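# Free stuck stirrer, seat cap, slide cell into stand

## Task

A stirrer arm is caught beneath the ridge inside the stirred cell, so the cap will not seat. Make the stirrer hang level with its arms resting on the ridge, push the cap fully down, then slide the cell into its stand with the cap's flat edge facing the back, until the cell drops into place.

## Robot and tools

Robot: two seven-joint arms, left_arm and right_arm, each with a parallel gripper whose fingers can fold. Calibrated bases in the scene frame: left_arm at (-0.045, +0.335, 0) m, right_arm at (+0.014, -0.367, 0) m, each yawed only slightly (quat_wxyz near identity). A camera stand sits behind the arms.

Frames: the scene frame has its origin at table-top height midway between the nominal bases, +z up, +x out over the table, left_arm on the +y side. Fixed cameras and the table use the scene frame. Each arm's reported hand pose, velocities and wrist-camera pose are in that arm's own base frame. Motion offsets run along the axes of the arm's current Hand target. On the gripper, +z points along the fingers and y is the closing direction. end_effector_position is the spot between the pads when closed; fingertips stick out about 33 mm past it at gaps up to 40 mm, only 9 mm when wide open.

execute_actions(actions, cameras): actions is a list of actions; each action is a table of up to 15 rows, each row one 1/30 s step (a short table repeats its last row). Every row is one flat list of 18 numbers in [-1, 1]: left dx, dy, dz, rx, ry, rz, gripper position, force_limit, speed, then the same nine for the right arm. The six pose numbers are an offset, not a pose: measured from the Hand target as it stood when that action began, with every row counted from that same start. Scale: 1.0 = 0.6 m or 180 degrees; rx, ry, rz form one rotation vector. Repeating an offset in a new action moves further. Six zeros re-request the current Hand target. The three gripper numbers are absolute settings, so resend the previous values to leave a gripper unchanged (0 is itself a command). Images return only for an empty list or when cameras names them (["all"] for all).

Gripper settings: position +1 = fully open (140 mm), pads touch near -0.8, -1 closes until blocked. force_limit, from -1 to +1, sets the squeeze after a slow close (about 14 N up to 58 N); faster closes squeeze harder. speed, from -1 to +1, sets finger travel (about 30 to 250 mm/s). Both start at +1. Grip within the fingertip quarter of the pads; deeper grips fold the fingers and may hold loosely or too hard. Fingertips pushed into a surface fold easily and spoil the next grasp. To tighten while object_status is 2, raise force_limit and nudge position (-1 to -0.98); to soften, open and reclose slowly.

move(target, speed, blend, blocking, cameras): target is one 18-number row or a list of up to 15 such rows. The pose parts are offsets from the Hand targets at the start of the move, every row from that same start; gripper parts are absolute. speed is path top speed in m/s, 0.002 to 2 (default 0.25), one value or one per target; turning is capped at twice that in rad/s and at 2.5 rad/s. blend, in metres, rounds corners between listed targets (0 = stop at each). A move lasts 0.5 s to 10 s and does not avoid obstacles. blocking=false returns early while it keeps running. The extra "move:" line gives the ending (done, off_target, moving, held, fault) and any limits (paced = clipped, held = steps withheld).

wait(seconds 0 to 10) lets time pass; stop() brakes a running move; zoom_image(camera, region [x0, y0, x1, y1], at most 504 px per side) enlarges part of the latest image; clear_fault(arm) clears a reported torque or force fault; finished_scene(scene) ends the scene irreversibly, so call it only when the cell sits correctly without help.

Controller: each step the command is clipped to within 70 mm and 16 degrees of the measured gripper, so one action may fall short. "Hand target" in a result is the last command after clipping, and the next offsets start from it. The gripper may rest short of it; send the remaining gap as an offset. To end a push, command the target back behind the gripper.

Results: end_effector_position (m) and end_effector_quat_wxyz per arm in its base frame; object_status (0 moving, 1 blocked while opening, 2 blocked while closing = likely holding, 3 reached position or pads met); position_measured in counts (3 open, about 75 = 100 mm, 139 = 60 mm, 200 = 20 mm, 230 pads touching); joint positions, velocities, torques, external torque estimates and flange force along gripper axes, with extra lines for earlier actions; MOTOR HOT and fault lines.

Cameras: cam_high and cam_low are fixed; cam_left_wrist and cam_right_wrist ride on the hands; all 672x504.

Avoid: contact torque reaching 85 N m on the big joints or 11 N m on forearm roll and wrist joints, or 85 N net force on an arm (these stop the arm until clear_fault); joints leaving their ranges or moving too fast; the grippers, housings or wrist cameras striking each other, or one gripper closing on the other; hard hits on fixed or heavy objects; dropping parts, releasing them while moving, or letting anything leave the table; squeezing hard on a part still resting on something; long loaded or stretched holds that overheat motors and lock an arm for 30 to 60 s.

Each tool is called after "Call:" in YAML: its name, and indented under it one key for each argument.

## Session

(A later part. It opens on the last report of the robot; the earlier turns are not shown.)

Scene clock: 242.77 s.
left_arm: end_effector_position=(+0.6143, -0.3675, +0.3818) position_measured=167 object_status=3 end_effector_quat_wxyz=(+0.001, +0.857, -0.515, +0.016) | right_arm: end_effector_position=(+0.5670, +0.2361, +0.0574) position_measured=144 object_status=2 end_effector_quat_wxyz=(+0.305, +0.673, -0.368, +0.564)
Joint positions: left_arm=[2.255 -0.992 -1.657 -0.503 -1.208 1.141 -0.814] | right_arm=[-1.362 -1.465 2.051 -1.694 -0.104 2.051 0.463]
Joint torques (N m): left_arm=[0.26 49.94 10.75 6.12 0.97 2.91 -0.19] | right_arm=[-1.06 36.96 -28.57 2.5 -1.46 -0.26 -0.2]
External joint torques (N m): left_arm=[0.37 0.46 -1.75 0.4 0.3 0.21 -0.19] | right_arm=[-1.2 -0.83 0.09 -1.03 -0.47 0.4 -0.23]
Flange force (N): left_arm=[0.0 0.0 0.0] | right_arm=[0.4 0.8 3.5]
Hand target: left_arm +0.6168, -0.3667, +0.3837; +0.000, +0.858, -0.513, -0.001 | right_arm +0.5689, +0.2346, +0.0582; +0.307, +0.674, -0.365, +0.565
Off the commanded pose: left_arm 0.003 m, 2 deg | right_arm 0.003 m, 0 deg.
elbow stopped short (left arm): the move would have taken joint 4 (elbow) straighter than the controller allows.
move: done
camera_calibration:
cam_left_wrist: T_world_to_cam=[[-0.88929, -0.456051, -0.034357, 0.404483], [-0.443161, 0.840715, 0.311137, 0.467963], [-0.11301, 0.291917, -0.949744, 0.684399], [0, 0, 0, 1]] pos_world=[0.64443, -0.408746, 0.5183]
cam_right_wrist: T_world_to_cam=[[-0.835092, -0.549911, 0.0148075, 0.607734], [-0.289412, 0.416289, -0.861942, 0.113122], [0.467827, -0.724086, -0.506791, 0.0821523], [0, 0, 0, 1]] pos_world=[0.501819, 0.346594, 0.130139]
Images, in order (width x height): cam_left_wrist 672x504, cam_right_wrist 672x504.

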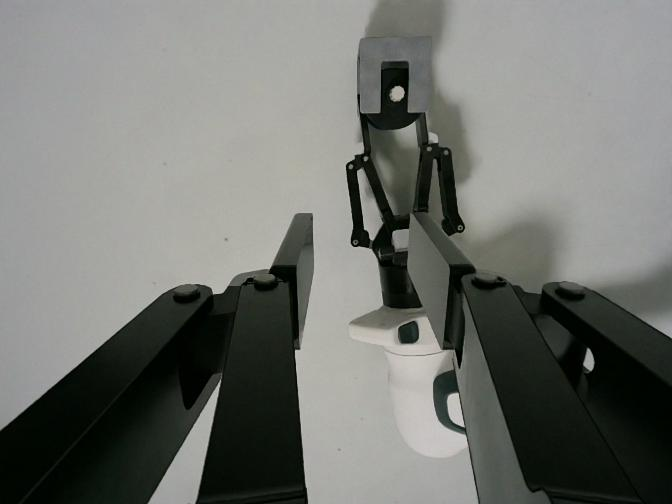

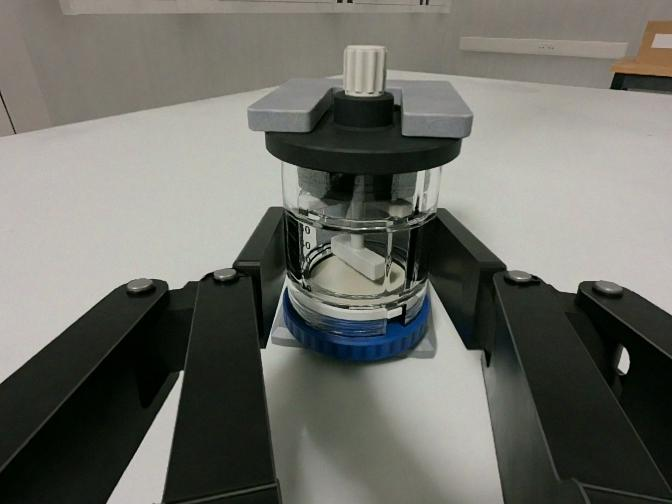

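Call:
move:
  target:
    - [0,0,0,0,0,0,-0.3,0.1,-0.3,-0.002,0,0.0003,-0.01,0,0.002,-1,-1,-1]
    - [0,0,0,0,0,0,-0.3,0.1,-0.3,0.0003,-0.0006,0.0134,-0.01,0,0.002,-1,-1,-1]
  speed: 0.03
  cameras: ["cam_left_wrist","cam_right_wrist"]

Call:
zoom_image:
  camera: "cam_right_wrist"
  region: [240, 30, 500, 230]

Call:
zoom_image:
  camera: "cam_left_wrist"
  region: [340, 0, 580, 180]

Scene clock: 245.27 s.
left_arm: end_effector_position=(+0.6143, -0.3675, +0.3818) position_measured=167 object_status=3 end_effector_quat_wxyz=(+0.001, +0.857, -0.515, +0.016) | right_arm: end_effector_position=(+0.5721, +0.2298, +0.0574) position_measured=144 object_status=2 end_effector_quat_wxyz=(+0.314, +0.667, -0.378, +0.560)
Joint positions: left_arm=[2.256 -0.986 -1.68 -0.503 -1.186 1.145 -0.815] | right_arm=[-1.399 -1.47 2.054 -1.656 -0.104 2.018 0.463]
Joint torques (N m): left_arm=[0.36 50.04 10.74 6.64 0.98 2.8 -0.17] | right_arm=[-1.19 37.88 -27.79 2.65 -1.01 -0.19 -0.15]
External joint torques (N m): left_arm=[0.28 0.56 -1.7 0.53 0.29 0.08 -0.17] | right_arm=[-1.33 -0.6 0.75 -1.09 0.08 0.49 -0.17]
Flange force (N): left_arm=[0.0 0.0 0.0] | right_arm=[-0.3 1.3 3.7]
Hand target: left_arm +0.6168, -0.3667, +0.3837; +0.000, +0.858, -0.513, -0.001 | right_arm +0.5735, +0.2282, +0.0570; +0.316, +0.668, -0.376, +0.560
Off the commanded pose: left_arm 0.003 m, 2 deg | right_arm 0.002 m, 0 deg.
elbow stopped short (left arm): the move would have taken joint 4 (elbow) straighter than the controller allows.
move: done
camera_calibration:
cam_left_wrist: T_world_to_cam=[[-0.889287, -0.45606, -0.0343149, 0.404456], [-0.443143, 0.84068, 0.311259, 0.467874], [-0.113105, 0.292005, -0.949705, 0.684476], [0, 0, 0, 1]] pos_world=[0.64443, -0.408746, 0.5183]
cam_right_wrist: T_world_to_cam=[[-0.851708, -0.523803, 0.0149676, 0.612023], [-0.275374, 0.423093, -0.863228, 0.107643], [0.445829, -0.739339, -0.504593, 0.0910967], [0, 0, 0, 1]] pos_world=[0.510293, 0.342388, 0.129726]
Images, in order (width x height): cam_left_wrist 672x504, cam_right_wrist 672x504.

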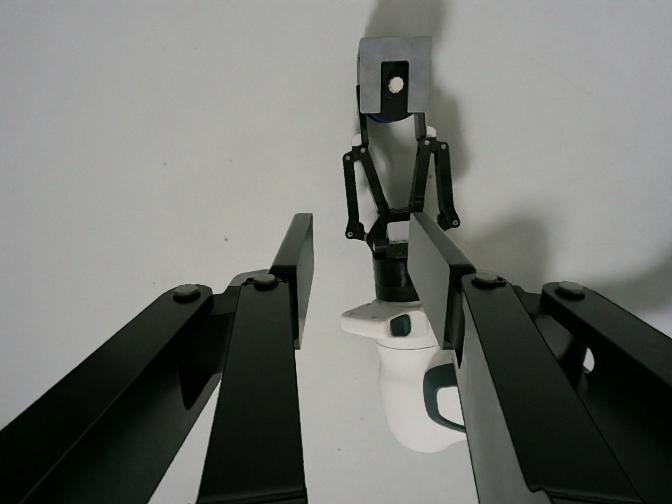

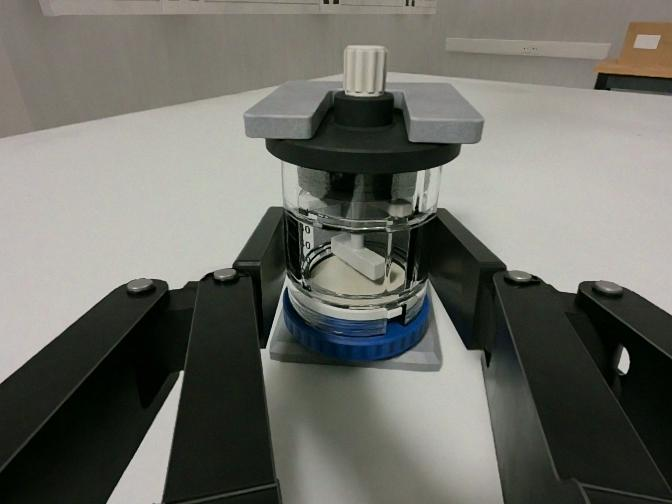

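Scaled by 1.938 from the camera's 672x504 image, which has a finer 960x720 frame.

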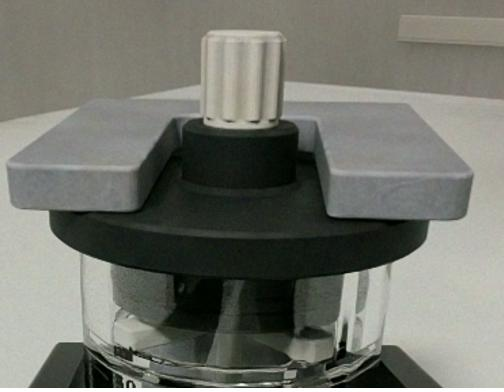

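Scaled by 2.100 from the camera's 672x504 image, which has a finer 960x720 frame.

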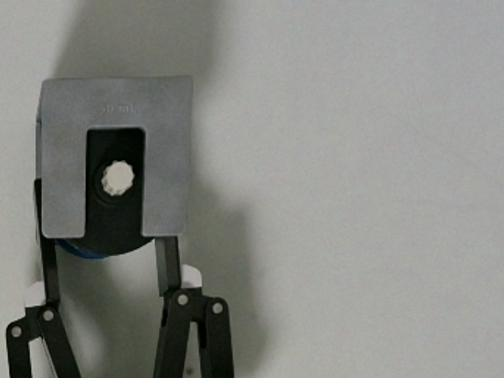

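Call:
move:
  target:
    - [0,0,0,0,0,0,-0.3,0.1,-0.3,0.0026,-0.0022,0.0148,-0.01,0,0.002,-1,-1,-1]
  speed: 0.03
  cameras: ["cam_left_wrist","cam_right_wrist"]

Call:
zoom_image:
  camera: "cam_right_wrist"
  region: [240, 30, 500, 230]

Call:
zoom_image:
  camera: "cam_left_wrist"
  region: [340, 0, 580, 180]

Scene clock: 246.80 s.
left_arm: end_effector_position=(+0.6143, -0.3675, +0.3818) position_measured=167 object_status=3 end_effector_quat_wxyz=(+0.001, +0.857, -0.515, +0.016) | right_arm: end_effector_position=(+0.5801, +0.2230, +0.0574) position_measured=144 object_status=2 end_effector_quat_wxyz=(+0.321, +0.662, -0.388, +0.556)
Joint positions: left_arm=[2.256 -0.982 -1.695 -0.503 -1.172 1.149 -0.817] | right_arm=[-1.439 -1.474 2.055 -1.62 -0.104 1.996 0.463]
Joint velocities: left_arm=[within noise] | right_arm=[0 0.001 0 -0.001 -0.001 -0.004 0]
Joint torques (N m): left_arm=[0.33 50.01 11.1 6.98 1 2.81 -0.2] | right_arm=[-0.83 38.9 -27.83 4.25 -1.13 -1.14 -0.18]
External joint torques (N m): left_arm=[0.37 0.63 -1.26 0.49 0.32 0.11 -0.2] | right_arm=[-0.91 -0.46 0.66 0.23 0.02 -0.48 -0.21]
Flange force (N): left_arm=[0.0 0.0 0.0] | right_arm=[-2.7 -4.8 -0.8]
Hand target: left_arm +0.6168, -0.3667, +0.3837; +0.000, +0.858, -0.513, -0.001 | right_arm +0.5793, +0.2211, +0.0569; +0.324, +0.661, -0.387, +0.555
Off the commanded pose: left_arm 0.003 m, 2 deg | right_arm 0.002 m, 0 deg.
elbow stopped short (left arm): the move would have taken joint 4 (elbow) straighter than the controller allows.
move: done
camera_calibration:
cam_left_wrist: T_world_to_cam=[[-0.889317, -0.45601, -0.0342033, 0.404438], [-0.443058, 0.840708, 0.311304, 0.467808], [-0.113203, 0.292002, -0.949695, 0.684532], [0, 0, 0, 1]] pos_world=[0.64443, -0.408746, 0.518299]
cam_right_wrist: T_world_to_cam=[[-0.865449, -0.500856, 0.0118659, 0.61827], [-0.262169, 0.432576, -0.862639, 0.102944], [0.426925, -0.749681, -0.505681, 0.095816], [0, 0, 0, 1]] pos_world=[0.521164, 0.336965, 0.12992]
Images, in order (width x height): cam_left_wrist 672x504, cam_right_wrist 672x504.

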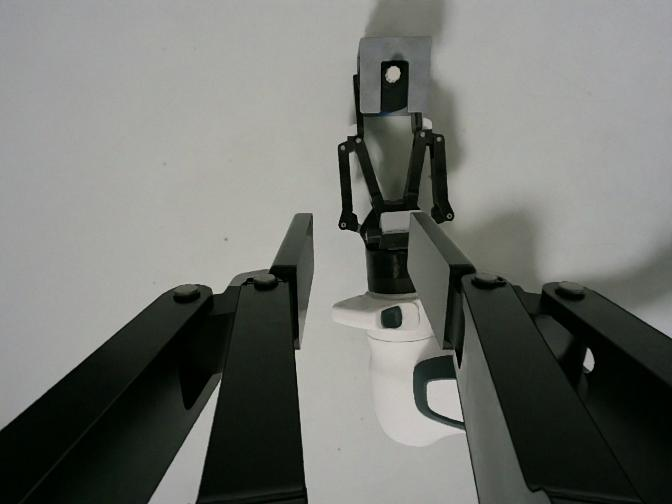

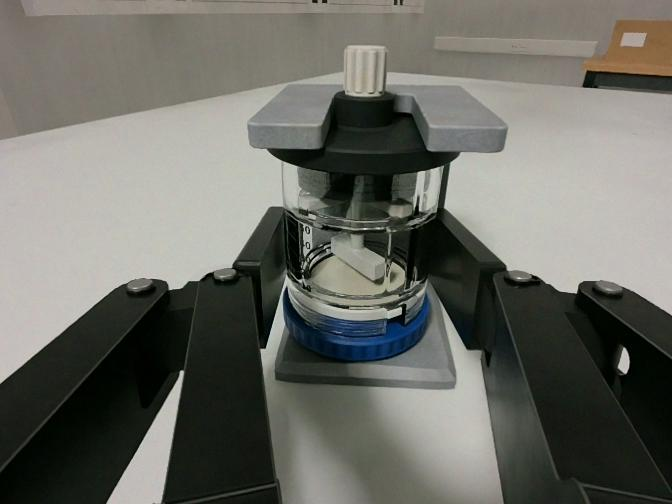

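Scaled by 1.938 from the camera's 672x504 image, which has a finer 960x720 frame.

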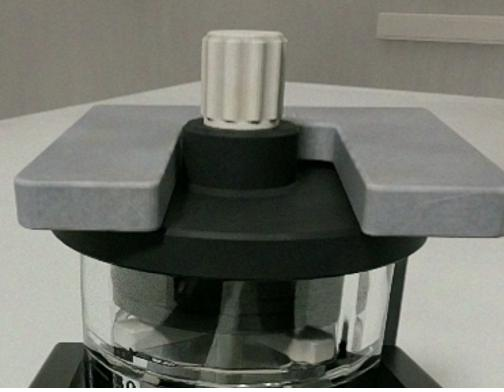

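Scaled by 2.100 from the camera's 672x504 image, which has a finer 960x720 frame.

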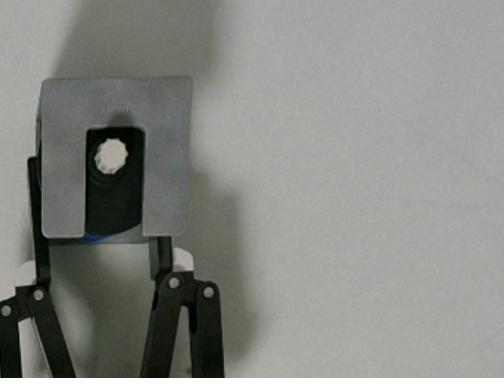

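Call:
move:
  target:
    - [0,0,0,0,0,0,-0.3,0.1,-0.3,0,0.0067,0.002,0,0,0,-1,-1,-1]
  speed: 0.03
  cameras: ["cam_left_wrist","cam_right_wrist"]

Call:
zoom_image:
  camera: "cam_left_wrist"
  region: [340, 0, 580, 180]

Scene clock: 248.87 s.
left_arm: end_effector_position=(+0.6143, -0.3675, +0.3818) position_measured=167 object_status=3 end_effector_quat_wxyz=(+0.001, +0.857, -0.515, +0.016) | right_arm: end_effector_position=(+0.5763, +0.2179, +0.0556) position_measured=144 object_status=2 end_effector_quat_wxyz=(+0.325, +0.661, -0.387, +0.555)
Joint positions: left_arm=[2.257 -0.978 -1.709 -0.503 -1.158 1.151 -0.818] | right_arm=[-1.431 -1.473 2.059 -1.637 -0.104 2 0.463]
Joint velocities: left_arm=[0 -0.001 -0.002 0.001 0.004 0.001 -0.001] | right_arm=[within noise]
Joint torques (N m): left_arm=[0.36 50.1 10.18 7.21 1 2.89 -0.23] | right_arm=[0.33 39.72 -29.2 2.88 -1.68 -0.82 -0.09]
External joint torques (N m): left_arm=[0.22 0.68 -2.16 0.52 0.29 0.18 -0.23] | right_arm=[0.36 0.72 -0.67 -0.94 -0.54 -0.12 -0.12]
Flange force (N): left_arm=[0.0 0.0 0.0] | right_arm=[4.2 5.5 0.8]
Hand target: left_arm +0.6168, -0.3667, +0.3837; +0.000, +0.858, -0.513, -0.001 | right_arm +0.5764, +0.2181, +0.0567; +0.324, +0.661, -0.387, +0.555
Off the commanded pose: left_arm 0.003 m, 2 deg | right_arm 0.001 m, 0 deg.
elbow stopped short (left arm): the move would have taken joint 4 (elbow) straighter than the controller allows.
move: done
camera_calibration:
cam_left_wrist: T_world_to_cam=[[-0.889309, -0.456033, -0.0341178, 0.404379], [-0.44305, 0.840697, 0.311346, 0.467776], [-0.113301, 0.291998, -0.949684, 0.684589], [0, 0, 0, 1]] pos_world=[0.64443, -0.408746, 0.518299]
cam_right_wrist: T_world_to_cam=[[-0.867466, -0.497144, 0.0187085, 0.61244], [-0.264243, 0.428563, -0.864008, 0.104753], [0.421519, -0.754441, -0.503131, 0.0967607], [0, 0, 0, 1]] pos_world=[0.518165, 0.332578, 0.127733]
Images, in order (width x height): cam_left_wrist 672x504, cam_right_wrist 672x504.

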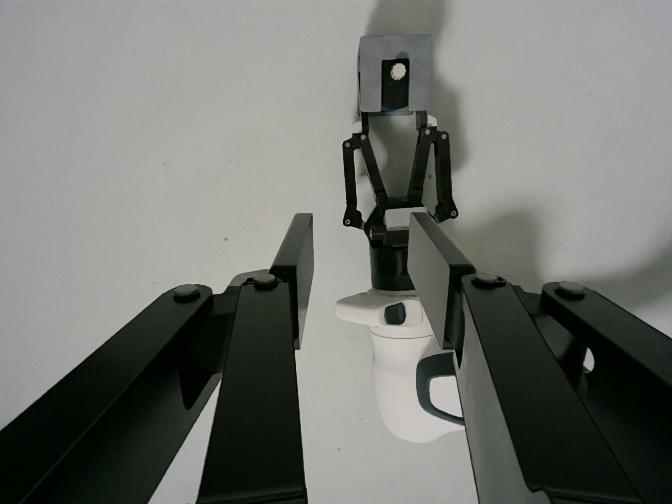

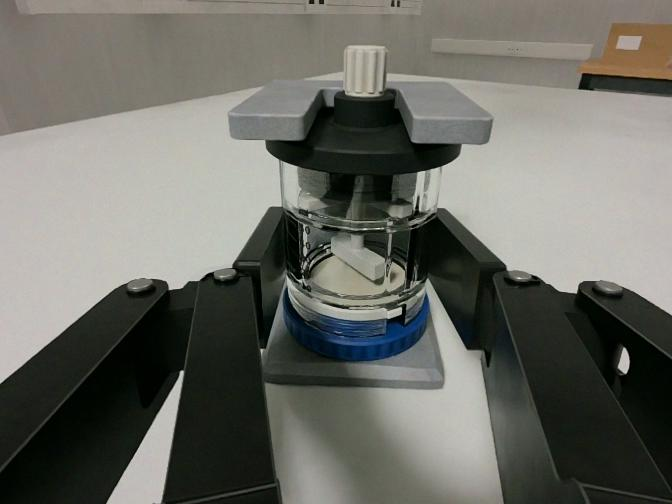

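Scaled by 2.100 from the camera's 672x504 image, which has a finer 960x720 frame.

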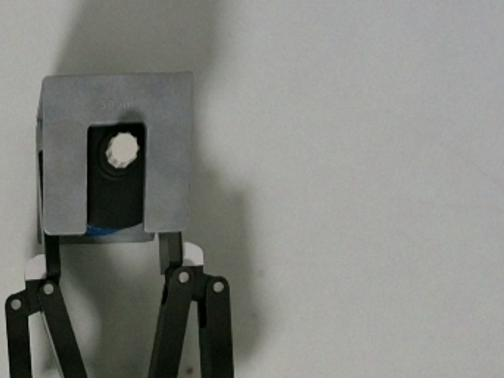

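Call:
move:
  target:
    - [0,0,0,0,0,0,-0.3,0.1,-0.3,-0.007,-0.0012,0.003,0,0,0,-1,-1,-1]
  speed: 0.02
  cameras: ["cam_left_wrist","cam_right_wrist"]

Call:
zoom_image:
  camera: "cam_left_wrist"
  region: [340, 0, 580, 180]

Scene clock: 250.20 s.
left_arm: end_effector_position=(+0.6143, -0.3675, +0.3818) position_measured=167 object_status=3 end_effector_quat_wxyz=(+0.001, +0.857, -0.515, +0.016) | right_arm: end_effector_position=(+0.5770, +0.2186, +0.0546) position_measured=144 object_status=2 end_effector_quat_wxyz=(+0.325, +0.661, -0.386, +0.555)
Joint positions: left_arm=[2.258 -0.974 -1.724 -0.503 -1.144 1.155 -0.819] | right_arm=[-1.434 -1.476 2.06 -1.632 -0.104 1.998 0.463]
Joint velocities: left_arm=[0 0.001 -0.002 0.001 0.004 0.001 0] | right_arm=[within noise]
Joint torques (N m): left_arm=[0.32 49.94 10.97 7.51 1.01 2.85 -0.19] | right_arm=[-1.59 37.72 -26.71 4.13 -0.23 -0.07 0.1]
External joint torques (N m): left_arm=[0.18 0.55 -1.31 0.51 0.31 0.13 -0.19] | right_arm=[-1.72 -1.34 1.72 0.28 0.9 0.63 0.07]
Flange force (N): left_arm=[0.0 0.0 0.0] | right_arm=[-6.0 -6.1 2.2]
Hand target: left_arm +0.6168, -0.3667, +0.3837; +0.000, +0.858, -0.513, -0.001 | right_arm +0.5775, +0.2176, +0.0523; +0.324, +0.661, -0.387, +0.555
Off the commanded pose: left_arm 0.003 m, 2 deg | right_arm 0.003 m, 0 deg.
elbow stopped short (left arm): the move would have taken joint 4 (elbow) straighter than the controller allows.
move: done
camera_calibration:
cam_left_wrist: T_world_to_cam=[[-0.889306, -0.456041, -0.0340781, 0.404353], [-0.443028, 0.840652, 0.311497, 0.467666], [-0.113408, 0.292114, -0.949636, 0.684679], [0, 0, 0, 1]] pos_world=[0.64443, -0.408746, 0.518299]
cam_right_wrist: T_world_to_cam=[[-0.86698, -0.497958, 0.0195576, 0.613285], [-0.264864, 0.427194, -0.864495, 0.104374], [0.422128, -0.754681, -0.50226, 0.0961548], [0, 0, 0, 1]] pos_world=[0.518761, 0.333369, 0.126531]
Images, in order (width x height): cam_left_wrist 672x504, cam_right_wrist 672x504.

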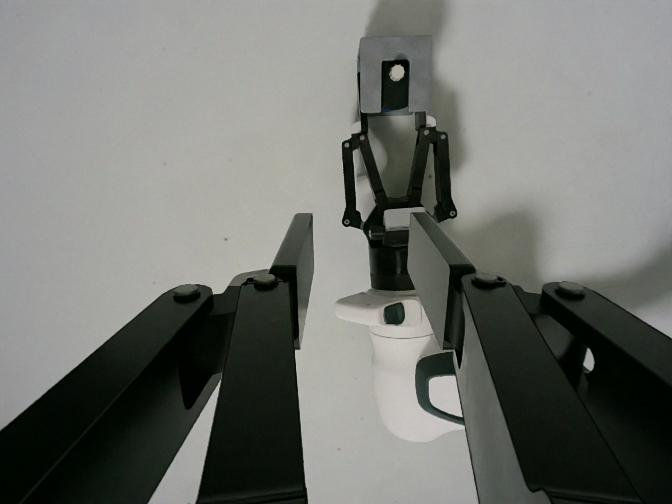

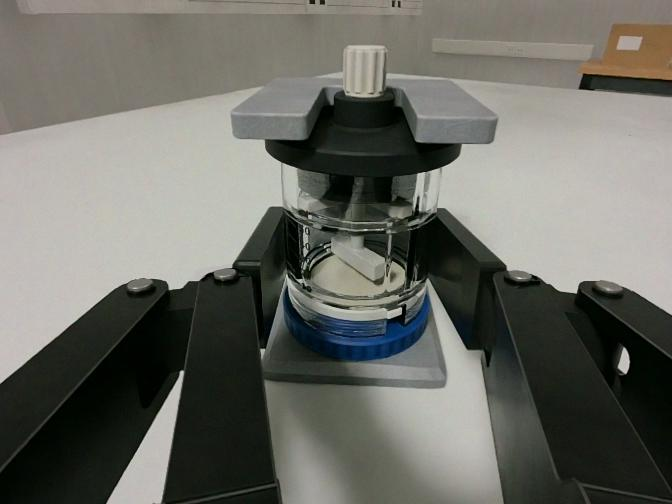

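Scaled by 2.100 from the camera's 672x504 image, which has a finer 960x720 frame.

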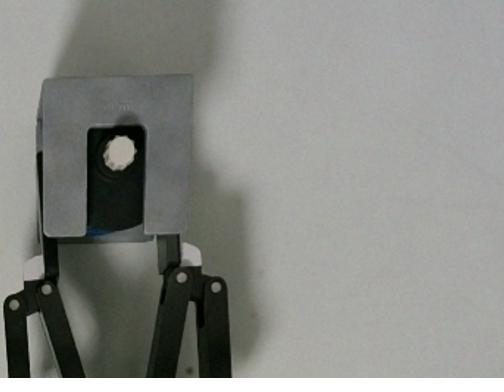

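Call:
move:
  target:
    - [0,0,0,0,0,0,-0.3,0.1,-0.3,0.0045,0,-0.0008,0,0,0,-1,-1,-1]
    - [0,0,0,0,0,0,-0.3,0.1,-0.3,0.0054,0,0.0041,0,0,0,-1,-1,-1]
    - [0,0,0,0,0,0,-0.3,0.1,-0.3,0,0,0.005,0,0,0,-1,-1,-1]
  speed: 0.02
  cameras: ["cam_left_wrist","cam_right_wrist"]

Call:
zoom_image:
  camera: "cam_left_wrist"
  region: [340, 0, 580, 180]

Scene clock: 252.37 s.
left_arm: end_effector_position=(+0.6143, -0.3675, +0.3818) position_measured=167 object_status=3 end_effector_quat_wxyz=(+0.001, +0.857, -0.515, +0.016) | right_arm: end_effector_position=(+0.5781, +0.2164, +0.0545) position_measured=144 object_status=2 end_effector_quat_wxyz=(+0.325, +0.661, -0.386, +0.555)
Joint positions: left_arm=[2.26 -0.965 -1.756 -0.503 -1.114 1.161 -0.822] | right_arm=[-1.435 -1.477 2.059 -1.636 -0.104 2.004 0.463]
Joint velocities: left_arm=[0.001 0 -0.001 0 0.004 0.001 0] | right_arm=[within noise]
Joint torques (N m): left_arm=[0.3 49.95 10.98 8.11 0.94 2.82 -0.26] | right_arm=[-1.98 37.35 -26.53 4.03 -0.12 0.14 0.1]
External joint torques (N m): left_arm=[0.11 0.52 -1.2 0.48 0.23 0.11 -0.26] | right_arm=[-2.11 -1.61 1.91 0.23 1.01 0.84 0.07]
Flange force (N): left_arm=[0.0 0.0 0.0] | right_arm=[-6.7 -6.8 3.1]
Hand target: left_arm +0.6168, -0.3667, +0.3837; +0.000, +0.858, -0.513, -0.001 | right_arm +0.5790, +0.2150, +0.0518; +0.324, +0.661, -0.387, +0.555
Off the commanded pose: left_arm 0.003 m, 2 deg | right_arm 0.003 m, 0 deg.
elbow stopped short (left arm): the move would have taken joint 4 (elbow) straighter than the controller allows.
move: done
camera_calibration:
cam_left_wrist: T_world_to_cam=[[-0.889343, -0.455973, -0.0340082, 0.404369], [-0.442928, 0.840658, 0.311622, 0.46754], [-0.113502, 0.292202, -0.949597, 0.684756], [0, 0, 0, 1]] pos_world=[0.644431, -0.408747, 0.518299]
cam_right_wrist: T_world_to_cam=[[-0.867115, -0.497733, 0.0193055, 0.613175], [-0.264452, 0.427172, -0.864633, 0.105326], [0.42211, -0.754841, -0.502034, 0.0940131], [0, 0, 0, 1]] pos_world=[0.519863, 0.33117, 0.126429]
Images, in order (width x height): cam_left_wrist 672x504, cam_right_wrist 672x504.

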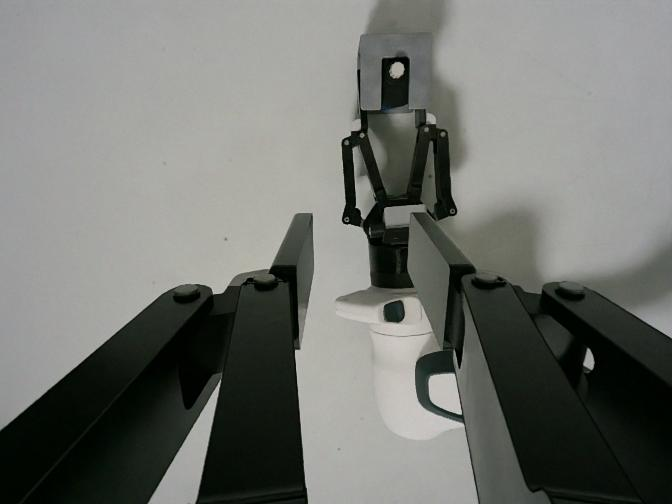

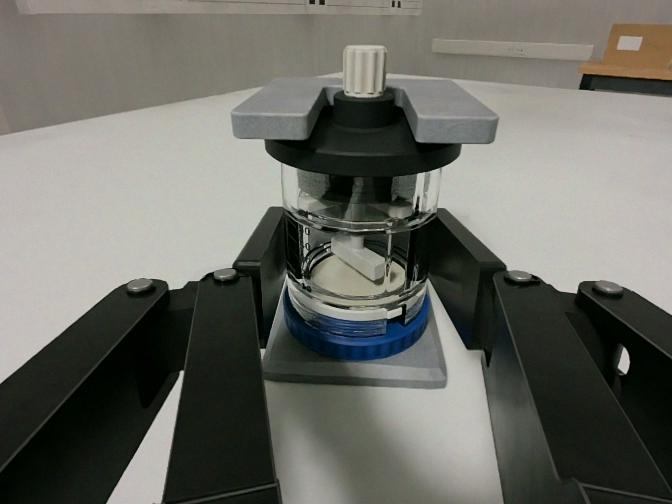

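Scaled by 2.100 from the camera's 672x504 image, which has a finer 960x720 frame.

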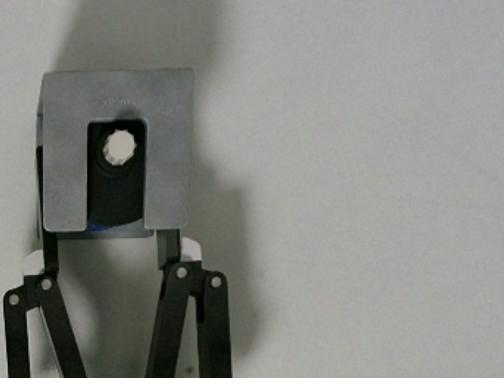

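Call:
move:
  target:
    - [0,0,0,0,0,0,-0.3,0.1,-0.3,0,-0.0017,-0.0005,0,0,0,-1,-1,-1]
    - [0,0,0,0,0,0,-0.3,0.1,-0.3,0,-0.0035,-0.001,0,0,0,-1,-1,-1]
  speed: 0.01
  cameras: ["cam_left_wrist","cam_right_wrist"]

Call:
zoom_image:
  camera: "cam_right_wrist"
  region: [220, 250, 500, 420]

Call:
zoom_image:
  camera: "cam_left_wrist"
  region: [340, 0, 580, 180]

Scene clock: 254.97 s.
left_arm: end_effector_position=(+0.6143, -0.3675, +0.3818) position_measured=167 object_status=3 end_effector_quat_wxyz=(+0.001, +0.857, -0.515, +0.015) | right_arm: end_effector_position=(+0.5795, +0.2162, +0.0545) position_measured=144 object_status=2 end_effector_quat_wxyz=(+0.326, +0.660, -0.387, +0.555)
Joint positions: left_arm=[2.262 -0.959 -1.781 -0.503 -1.091 1.166 -0.825] | right_arm=[-1.441 -1.479 2.059 -1.627 -0.104 1.998 0.463]
Joint torques (N m): left_arm=[0.29 49.84 10.34 8.6 1.07 2.81 -0.2] | right_arm=[-1.32 37.95 -26.52 4.64 -0.29 0.3 0.03]
External joint torques (N m): left_arm=[0.2 0.48 -1.69 0.45 0.37 0.09 -0.2] | right_arm=[-1.35 -1.18 1.93 0.85 0.85 1 0]
Flange force (N): left_arm=[0.0 0.0 0.0] | right_arm=[-6.4 -6.9 1.9]
Hand target: left_arm +0.6168, -0.3667, +0.3837; +0.000, +0.858, -0.513, -0.001 | right_arm +0.5805, +0.2165, +0.0519; +0.324, +0.661, -0.387, +0.555
Off the commanded pose: left_arm 0.003 m, 2 deg | right_arm 0.003 m, 0 deg.
elbow stopped short (left arm): the move would have taken joint 4 (elbow) straighter than the controller allows.
move: done
camera_calibration:
cam_left_wrist: T_world_to_cam=[[-0.889311, -0.456046, -0.0338979, 0.404261], [-0.442942, 0.84058, 0.311814, 0.467417], [-0.113707, 0.292314, -0.949538, 0.684903], [0, 0, 0, 1]] pos_world=[0.644431, -0.408747, 0.518298]
cam_right_wrist: T_world_to_cam=[[-0.868846, -0.494732, 0.0186381, 0.614664], [-0.262036, 0.427593, -0.86516, 0.104344], [0.420053, -0.756575, -0.501149, 0.0947872], [0, 0, 0, 1]] pos_world=[0.521574, 0.331191, 0.12632]
Images, in order (width x height): cam_left_wrist 672x504, cam_right_wrist 672x504.

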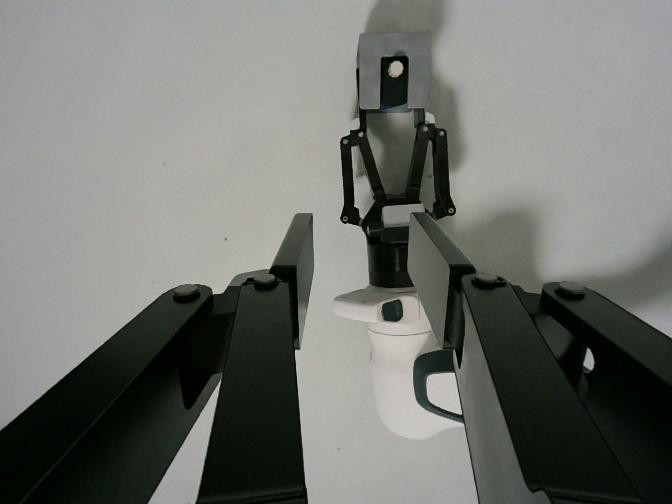

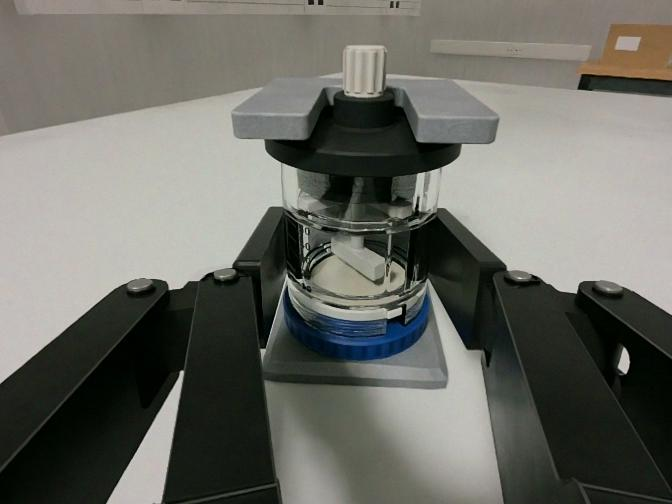

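Scaled by 1.800 from the camera's 672x504 image, which has a finer 960x720 frame.

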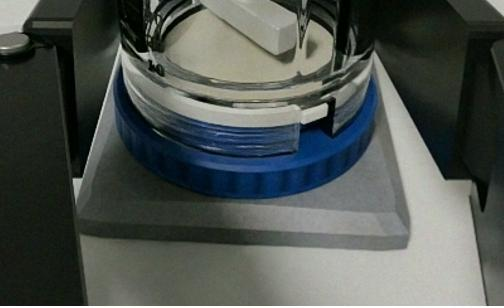

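Scaled by 2.100 from the camera's 672x504 image, which has a finer 960x720 frame.

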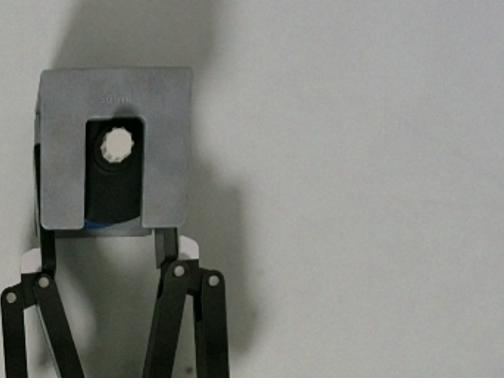

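Call:
move:
  target:
    - [0,0,0,0,0,0,-0.3,0.1,-0.3,0.0085,0,-0.0015,0,0,0,-1,-1,-1]
    - [0,0,0,0,0,0,-0.3,0.1,-0.3,0.0085,-0.0022,-0.0015,0,0,0,-1,-1,-1]
    - [0,0,0,0,0,0,-0.3,0.1,-0.3,0.001,-0.0022,-0.0002,0,0,0,-1,-1,-1]
  speed: 0.02
  cameras: ["cam_left_wrist","cam_right_wrist"]

Call:
zoom_image:
  camera: "cam_left_wrist"
  region: [340, 0, 580, 180]

Scene clock: 264.87 s.
left_arm: end_effector_position=(+0.6143, -0.3675, +0.3817) position_measured=167 object_status=3 end_effector_quat_wxyz=(+0.001, +0.857, -0.515, +0.015) | right_arm: end_effector_position=(+0.5807, +0.2171, +0.0546) position_measured=144 object_status=2 end_effector_quat_wxyz=(+0.325, +0.660, -0.388, +0.555)
Joint positions: left_arm=[2.265 -0.949 -1.817 -0.503 -1.057 1.173 -0.828] | right_arm=[-1.445 -1.479 2.058 -1.621 -0.104 1.997 0.463]
Joint velocities: left_arm=[-0.001 0 -0.001 0 0.004 0.001 -0.003] | right_arm=[within noise]
Joint torques (N m): left_arm=[0.37 49.95 9.88 9.32 1.06 2.79 -0.2] | right_arm=[-1.27 38.01 -26.62 4.59 -0.51 0.18 0.01]
External joint torques (N m): left_arm=[0.36 0.65 -1.93 0.42 0.37 0.08 -0.2] | right_arm=[-1.39 -1.38 1.94 0.66 0.64 0.87 -0.02]
Flange force (N): left_arm=[0.0 0.0 0.0] | right_arm=[-6.3 -6.6 2.0]
Hand target: left_arm +0.6168, -0.3667, +0.3837; +0.000, +0.858, -0.513, -0.001 | right_arm +0.5816, +0.2172, +0.0525; +0.324, +0.661, -0.387, +0.555
Off the commanded pose: left_arm 0.003 m, 2 deg | right_arm 0.002 m, 0 deg.
elbow stopped short (left arm): the move would have taken joint 4 (elbow) straighter than the controller allows.
move: done
camera_calibration:
cam_left_wrist: T_world_to_cam=[[-0.889338, -0.456003, -0.0337433, 0.404302], [-0.442836, 0.840574, 0.311981, 0.467336], [-0.1139, 0.292399, -0.949489, 0.684953], [0, 0, 0, 1]] pos_world=[0.644531, -0.408747, 0.518198]
cam_right_wrist: T_world_to_cam=[[-0.868726, -0.494997, 0.0171208, 0.616229], [-0.261635, 0.429273, -0.864449, 0.103692], [0.42055, -0.755448, -0.502429, 0.0946113], [0, 0, 0, 1]] pos_world=[0.522675, 0.331994, 0.126622]
Images, in order (width x height): cam_left_wrist 672x504, cam_right_wrist 672x504.

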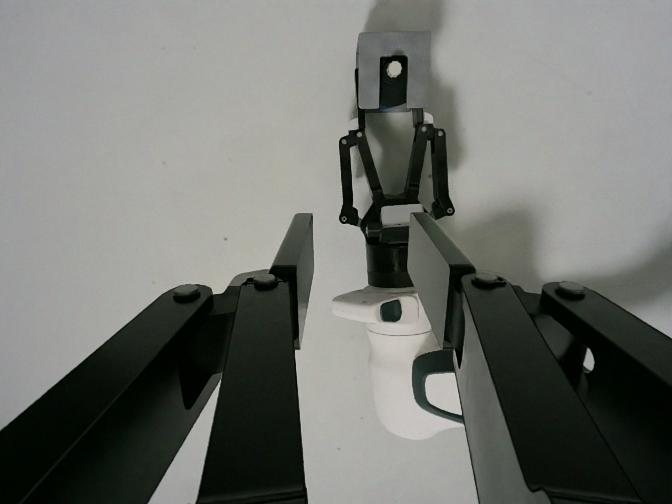

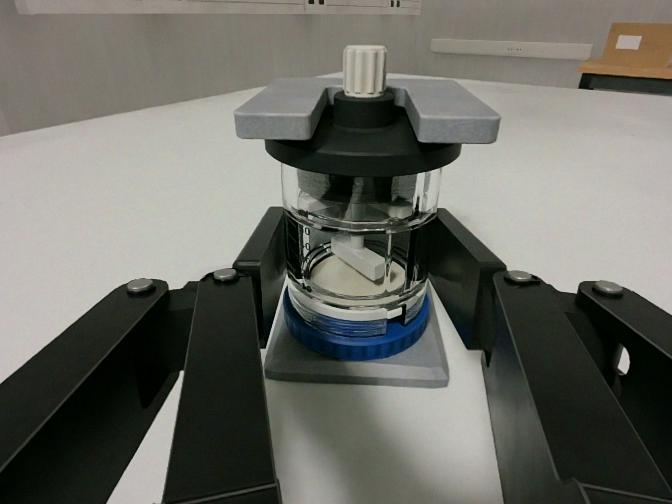

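Scaled by 2.100 from the camera's 672x504 image, which has a finer 960x720 frame.

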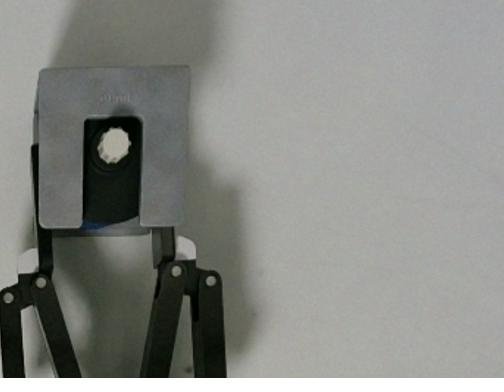

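Call:
move:
  target:
    - [0,0,0,0,0,0,-0.3,0.1,-0.3,0.0075,0,-0.0013,0,0,0,-1,-1,-1]
    - [0,0,0,0,0,0,-0.3,0.1,-0.3,0.0083,0,0.0037,0,0,0,-1,-1,-1]
    - [0,0,0,0,0,0,-0.3,0.1,-0.3,0.0025,0,0.0047,0,0,0,-1,-1,-1]
  speed: 0.02
  cameras: ["cam_left_wrist","cam_right_wrist"]

Call:
zoom_image:
  camera: "cam_left_wrist"
  region: [340, 0, 580, 180]

Scene clock: 268.40 s.
left_arm: end_effector_position=(+0.6143, -0.3674, +0.3817) position_measured=167 object_status=3 end_effector_quat_wxyz=(+0.001, +0.857, -0.515, +0.015) | right_arm: end_effector_position=(+0.5818, +0.2151, +0.0547) position_measured=144 object_status=2 end_effector_quat_wxyz=(+0.324, +0.661, -0.388, +0.555)
Joint positions: left_arm=[2.269 -0.939 -1.857 -0.503 -1.021 1.18 -0.833] | right_arm=[-1.445 -1.478 2.058 -1.628 -0.104 2.005 0.463]
Joint torques (N m): left_arm=[0.24 49.91 10.25 10 0.99 2.88 -0.21] | right_arm=[-1.53 37.86 -27.25 4.37 -0.79 0.1 -0.05]
External joint torques (N m): left_arm=[0.17 0.85 -1.33 0.45 0.28 0.18 -0.21] | right_arm=[-1.36 -1.2 1.31 0.67 0.34 0.81 -0.08]
Flange force (N): left_arm=[0.0 0.0 0.0] | right_arm=[-5.2 -6.6 1.9]
Hand target: left_arm +0.6168, -0.3667, +0.3837; +0.000, +0.858, -0.513, -0.001 | right_arm +0.5831, +0.2146, +0.0535; +0.324, +0.661, -0.387, +0.555
Off the commanded pose: left_arm 0.003 m, 2 deg | right_arm 0.002 m, 0 deg.
elbow stopped short (left arm): the move would have taken joint 4 (elbow) straighter than the controller allows.
move: done
camera_calibration:
cam_left_wrist: T_world_to_cam=[[-0.889352, -0.455984, -0.0336485, 0.40427], [-0.442758, 0.840513, 0.312255, 0.467119], [-0.114101, 0.292603, -0.949402, 0.68512], [0, 0, 0, 1]] pos_world=[0.644532, -0.408747, 0.518197]
cam_right_wrist: T_world_to_cam=[[-0.868483, -0.495449, 0.0163459, 0.616161], [-0.261951, 0.430686, -0.86365, 0.104829], [0.420854, -0.754347, -0.503827, 0.0922214], [0, 0, 0, 1]] pos_world=[0.523773, 0.329695, 0.126927]
Images, in order (width x height): cam_left_wrist 672x504, cam_right_wrist 672x504.

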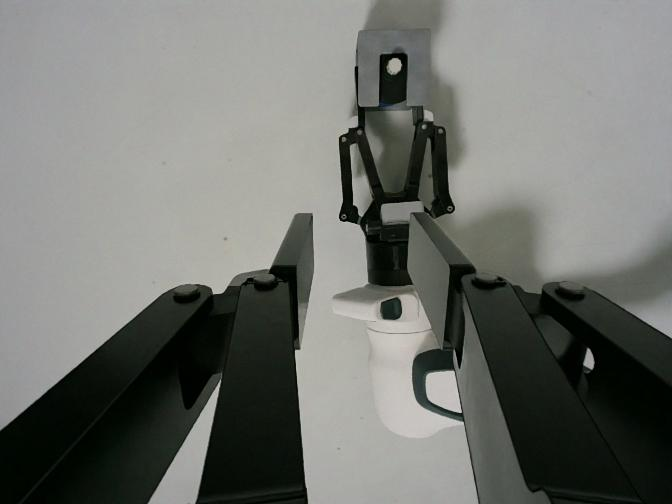

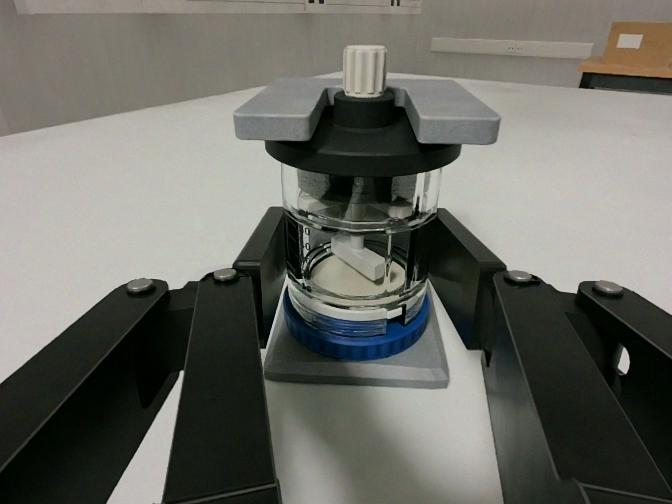

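Scaled by 2.100 from the camera's 672x504 image, which has a finer 960x720 frame.

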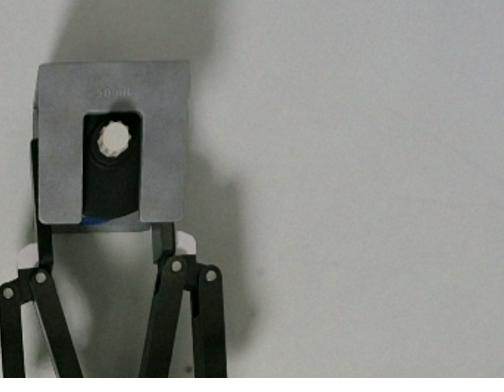

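Call:
move:
  target:
    - [0,0,0,0,0,0,-0.3,0.1,-0.3,0.0035,0,-0.0006,0,0,0,-1,-1,-1]
    - [0,0,0,0,0,0,-0.3,0.1,-0.3,0.001,0,-0.0129,0,0,0,-1,-1,-1]
  speed: 0.02
  cameras: ["cam_left_wrist","cam_right_wrist"]

Call:
zoom_image:
  camera: "cam_left_wrist"
  region: [340, 0, 580, 180]

Call:
zoom_image:
  camera: "cam_right_wrist"
  region: [220, 60, 520, 400]

Scene clock: 270.33 s.
left_arm: end_effector_position=(+0.6143, -0.3674, +0.3817) position_measured=167 object_status=3 end_effector_quat_wxyz=(+0.001, +0.857, -0.515, +0.015) | right_arm: end_effector_position=(+0.5804, +0.2197, +0.0549) position_measured=144 object_status=2 end_effector_quat_wxyz=(+0.324, +0.661, -0.388, +0.555)
Joint positions: left_arm=[2.274 -0.929 -1.895 -0.503 -0.987 1.187 -0.837] | right_arm=[-1.444 -1.478 2.059 -1.618 -0.104 1.995 0.463]
Joint torques (N m): left_arm=[0.3 49.96 9.63 10.7 1.01 2.81 -0.24] | right_arm=[0.83 39.7 -28.32 4.49 -1.4 -1.01 -0.11]
External joint torques (N m): left_arm=[0.41 0.53 -1.79 0.27 0.32 0.09 -0.24] | right_arm=[0.78 0.36 0.09 0.56 -0.25 -0.32 -0.14]
Flange force (N): left_arm=[0.0 0.0 0.0] | right_arm=[0.1 -0.6 -2.2]
Hand target: left_arm +0.6168, -0.3667, +0.3837; +0.000, +0.858, -0.513, -0.001 | right_arm +0.5794, +0.2211, +0.0554; +0.324, +0.661, -0.387, +0.555
Off the commanded pose: left_arm 0.003 m, 2 deg | right_arm 0.002 m, 0 deg.
elbow stopped short (left arm): the move would have taken joint 4 (elbow) straighter than the controller allows.
move: done
camera_calibration:
cam_left_wrist: T_world_to_cam=[[-0.88938, -0.455941, -0.0334962, 0.404181], [-0.442649, 0.840498, 0.312451, 0.467026], [-0.114305, 0.292714, -0.949343, 0.685296], [0, 0, 0, 1]] pos_world=[0.644532, -0.408848, 0.518197]
cam_right_wrist: T_world_to_cam=[[-0.867723, -0.496784, 0.0162282, 0.617053], [-0.262604, 0.430476, -0.863556, 0.103047], [0.422015, -0.753589, -0.503991, 0.0955463], [0, 0, 0, 1]] pos_world=[0.52217, 0.334185, 0.127128]
Images, in order (width x height): cam_left_wrist 672x504, cam_right_wrist 672x504.

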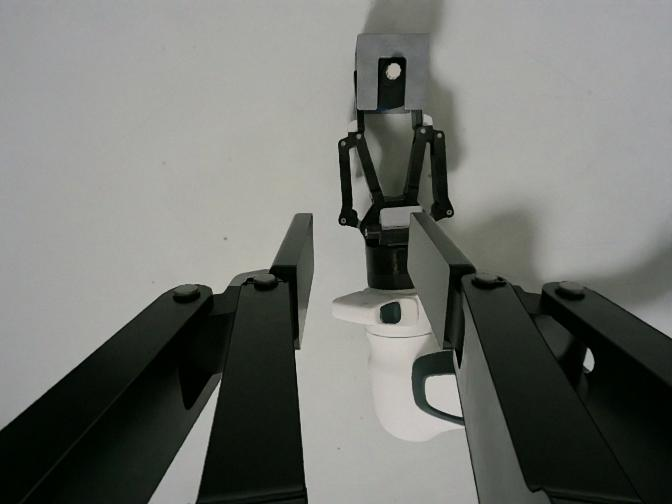

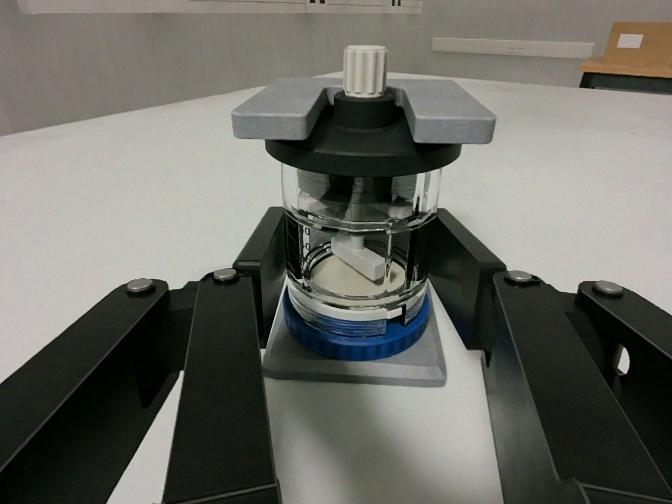

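Scaled by 2.100 from the camera's 672x504 image, which has a finer 960x720 frame.

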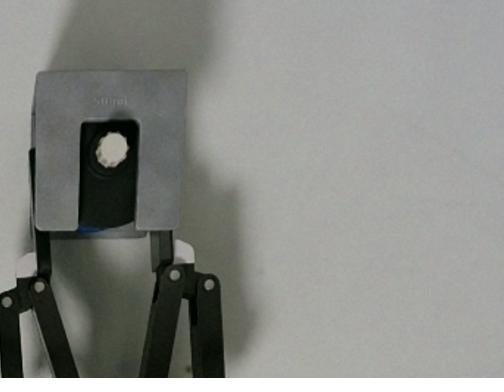

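Scaled by 1.482 from the camera's 672x504 image, which has a finer 960x720 frame.

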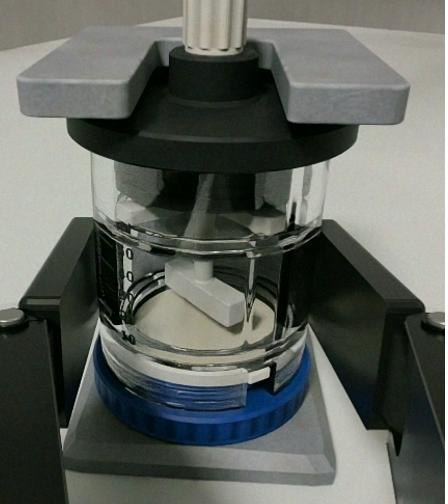

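Call:
move:
  target:
    - [0,0,0,0,0,0,-0.3,0.1,-0.3,0.0034,0,-0.0006,0,0,0,-1,-1,-1]
    - [0,0,0,0,0,0,-0.3,0.1,-0.3,0.0019,0,-0.0088,0,0,0,-1,-1,-1]
  speed: 0.02
  cameras: ["cam_left_wrist","cam_right_wrist"]

Call:
zoom_image:
  camera: "cam_left_wrist"
  region: [340, 0, 580, 180]

Call:
zoom_image:
  camera: "cam_right_wrist"
  region: [220, 60, 520, 400]

Scene clock: 272.43 s.
left_arm: end_effector_position=(+0.6143, -0.3674, +0.3817) position_measured=167 object_status=3 end_effector_quat_wxyz=(+0.001, +0.857, -0.515, +0.015) | right_arm: end_effector_position=(+0.5778, +0.2245, +0.0559) position_measured=144 object_status=2 end_effector_quat_wxyz=(+0.323, +0.661, -0.388, +0.555)
Joint positions: left_arm=[2.278 -0.92 -1.931 -0.503 -0.954 1.193 -0.841] | right_arm=[-1.439 -1.476 2.059 -1.611 -0.104 1.985 0.463]
Joint torques (N m): left_arm=[0.35 49.87 9.35 11.36 1.07 2.86 -0.19] | right_arm=[0.63 40.34 -28.79 4.31 -1.71 -1.18 -0.16]
External joint torques (N m): left_arm=[0.39 0.59 -1.84 0.35 0.36 0.15 -0.19] | right_arm=[0.66 0.74 -0.3 0.3 -0.54 -0.49 -0.19]
Flange force (N): left_arm=[0.0 0.0 0.0] | right_arm=[1.6 0.3 -2.1]
Hand target: left_arm +0.6168, -0.3667, +0.3837; +0.000, +0.858, -0.513, -0.001 | right_arm +0.5770, +0.2255, +0.0574; +0.324, +0.661, -0.387, +0.555
Off the commanded pose: left_arm 0.003 m, 2 deg | right_arm 0.002 m, 0 deg.
elbow stopped short (left arm): the move would have taken joint 4 (elbow) straighter than the controller allows.
move: done
camera_calibration:
cam_left_wrist: T_world_to_cam=[[-0.889369, -0.45597, -0.0333679, 0.404093], [-0.44262, 0.840452, 0.312615, 0.466935], [-0.114499, 0.2928, -0.949294, 0.685335], [0, 0, 0, 1]] pos_world=[0.644532, -0.408848, 0.518097]
cam_right_wrist: T_world_to_cam=[[-0.866949, -0.498147, 0.0157902, 0.617186], [-0.263054, 0.430437, -0.863439, 0.101456], [0.423323, -0.752711, -0.504206, 0.0999025], [0, 0, 0, 1]] pos_world=[0.519466, 0.338976, 0.128227]
Images, in order (width x height): cam_left_wrist 672x504, cam_right_wrist 672x504.

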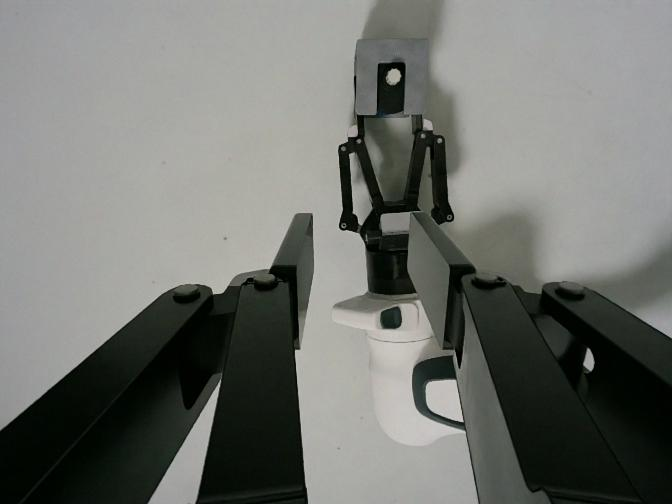

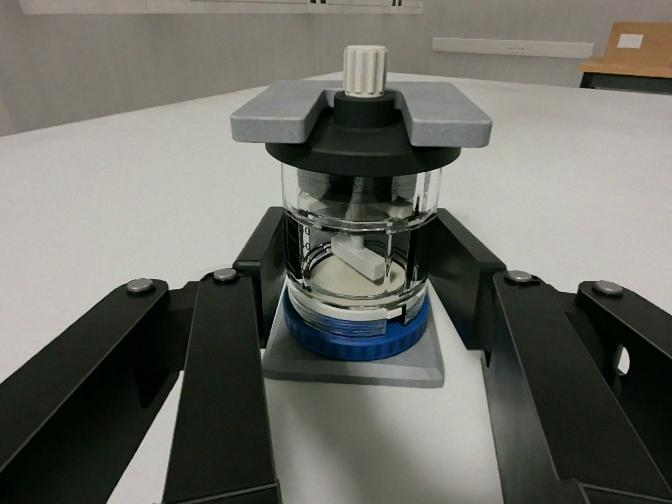

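Scaled by 2.100 from the camera's 672x504 image, which has a finer 960x720 frame.

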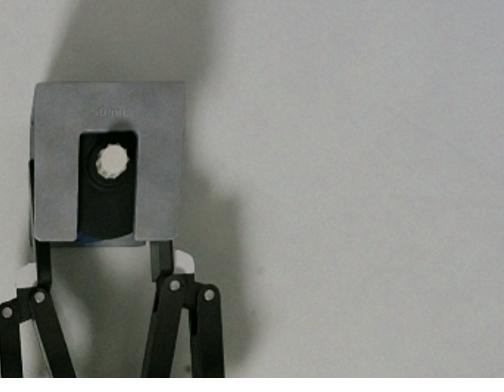

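Scaled by 1.482 from the camera's 672x504 image, which has a finer 960x720 frame.

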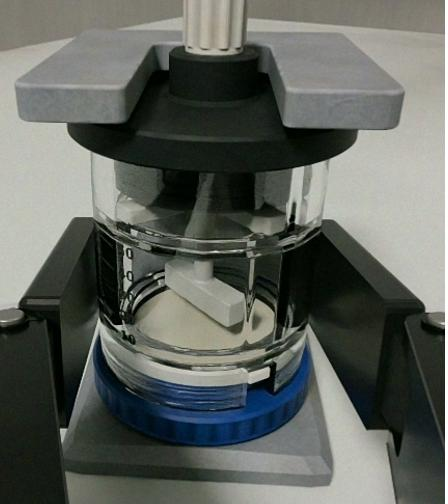

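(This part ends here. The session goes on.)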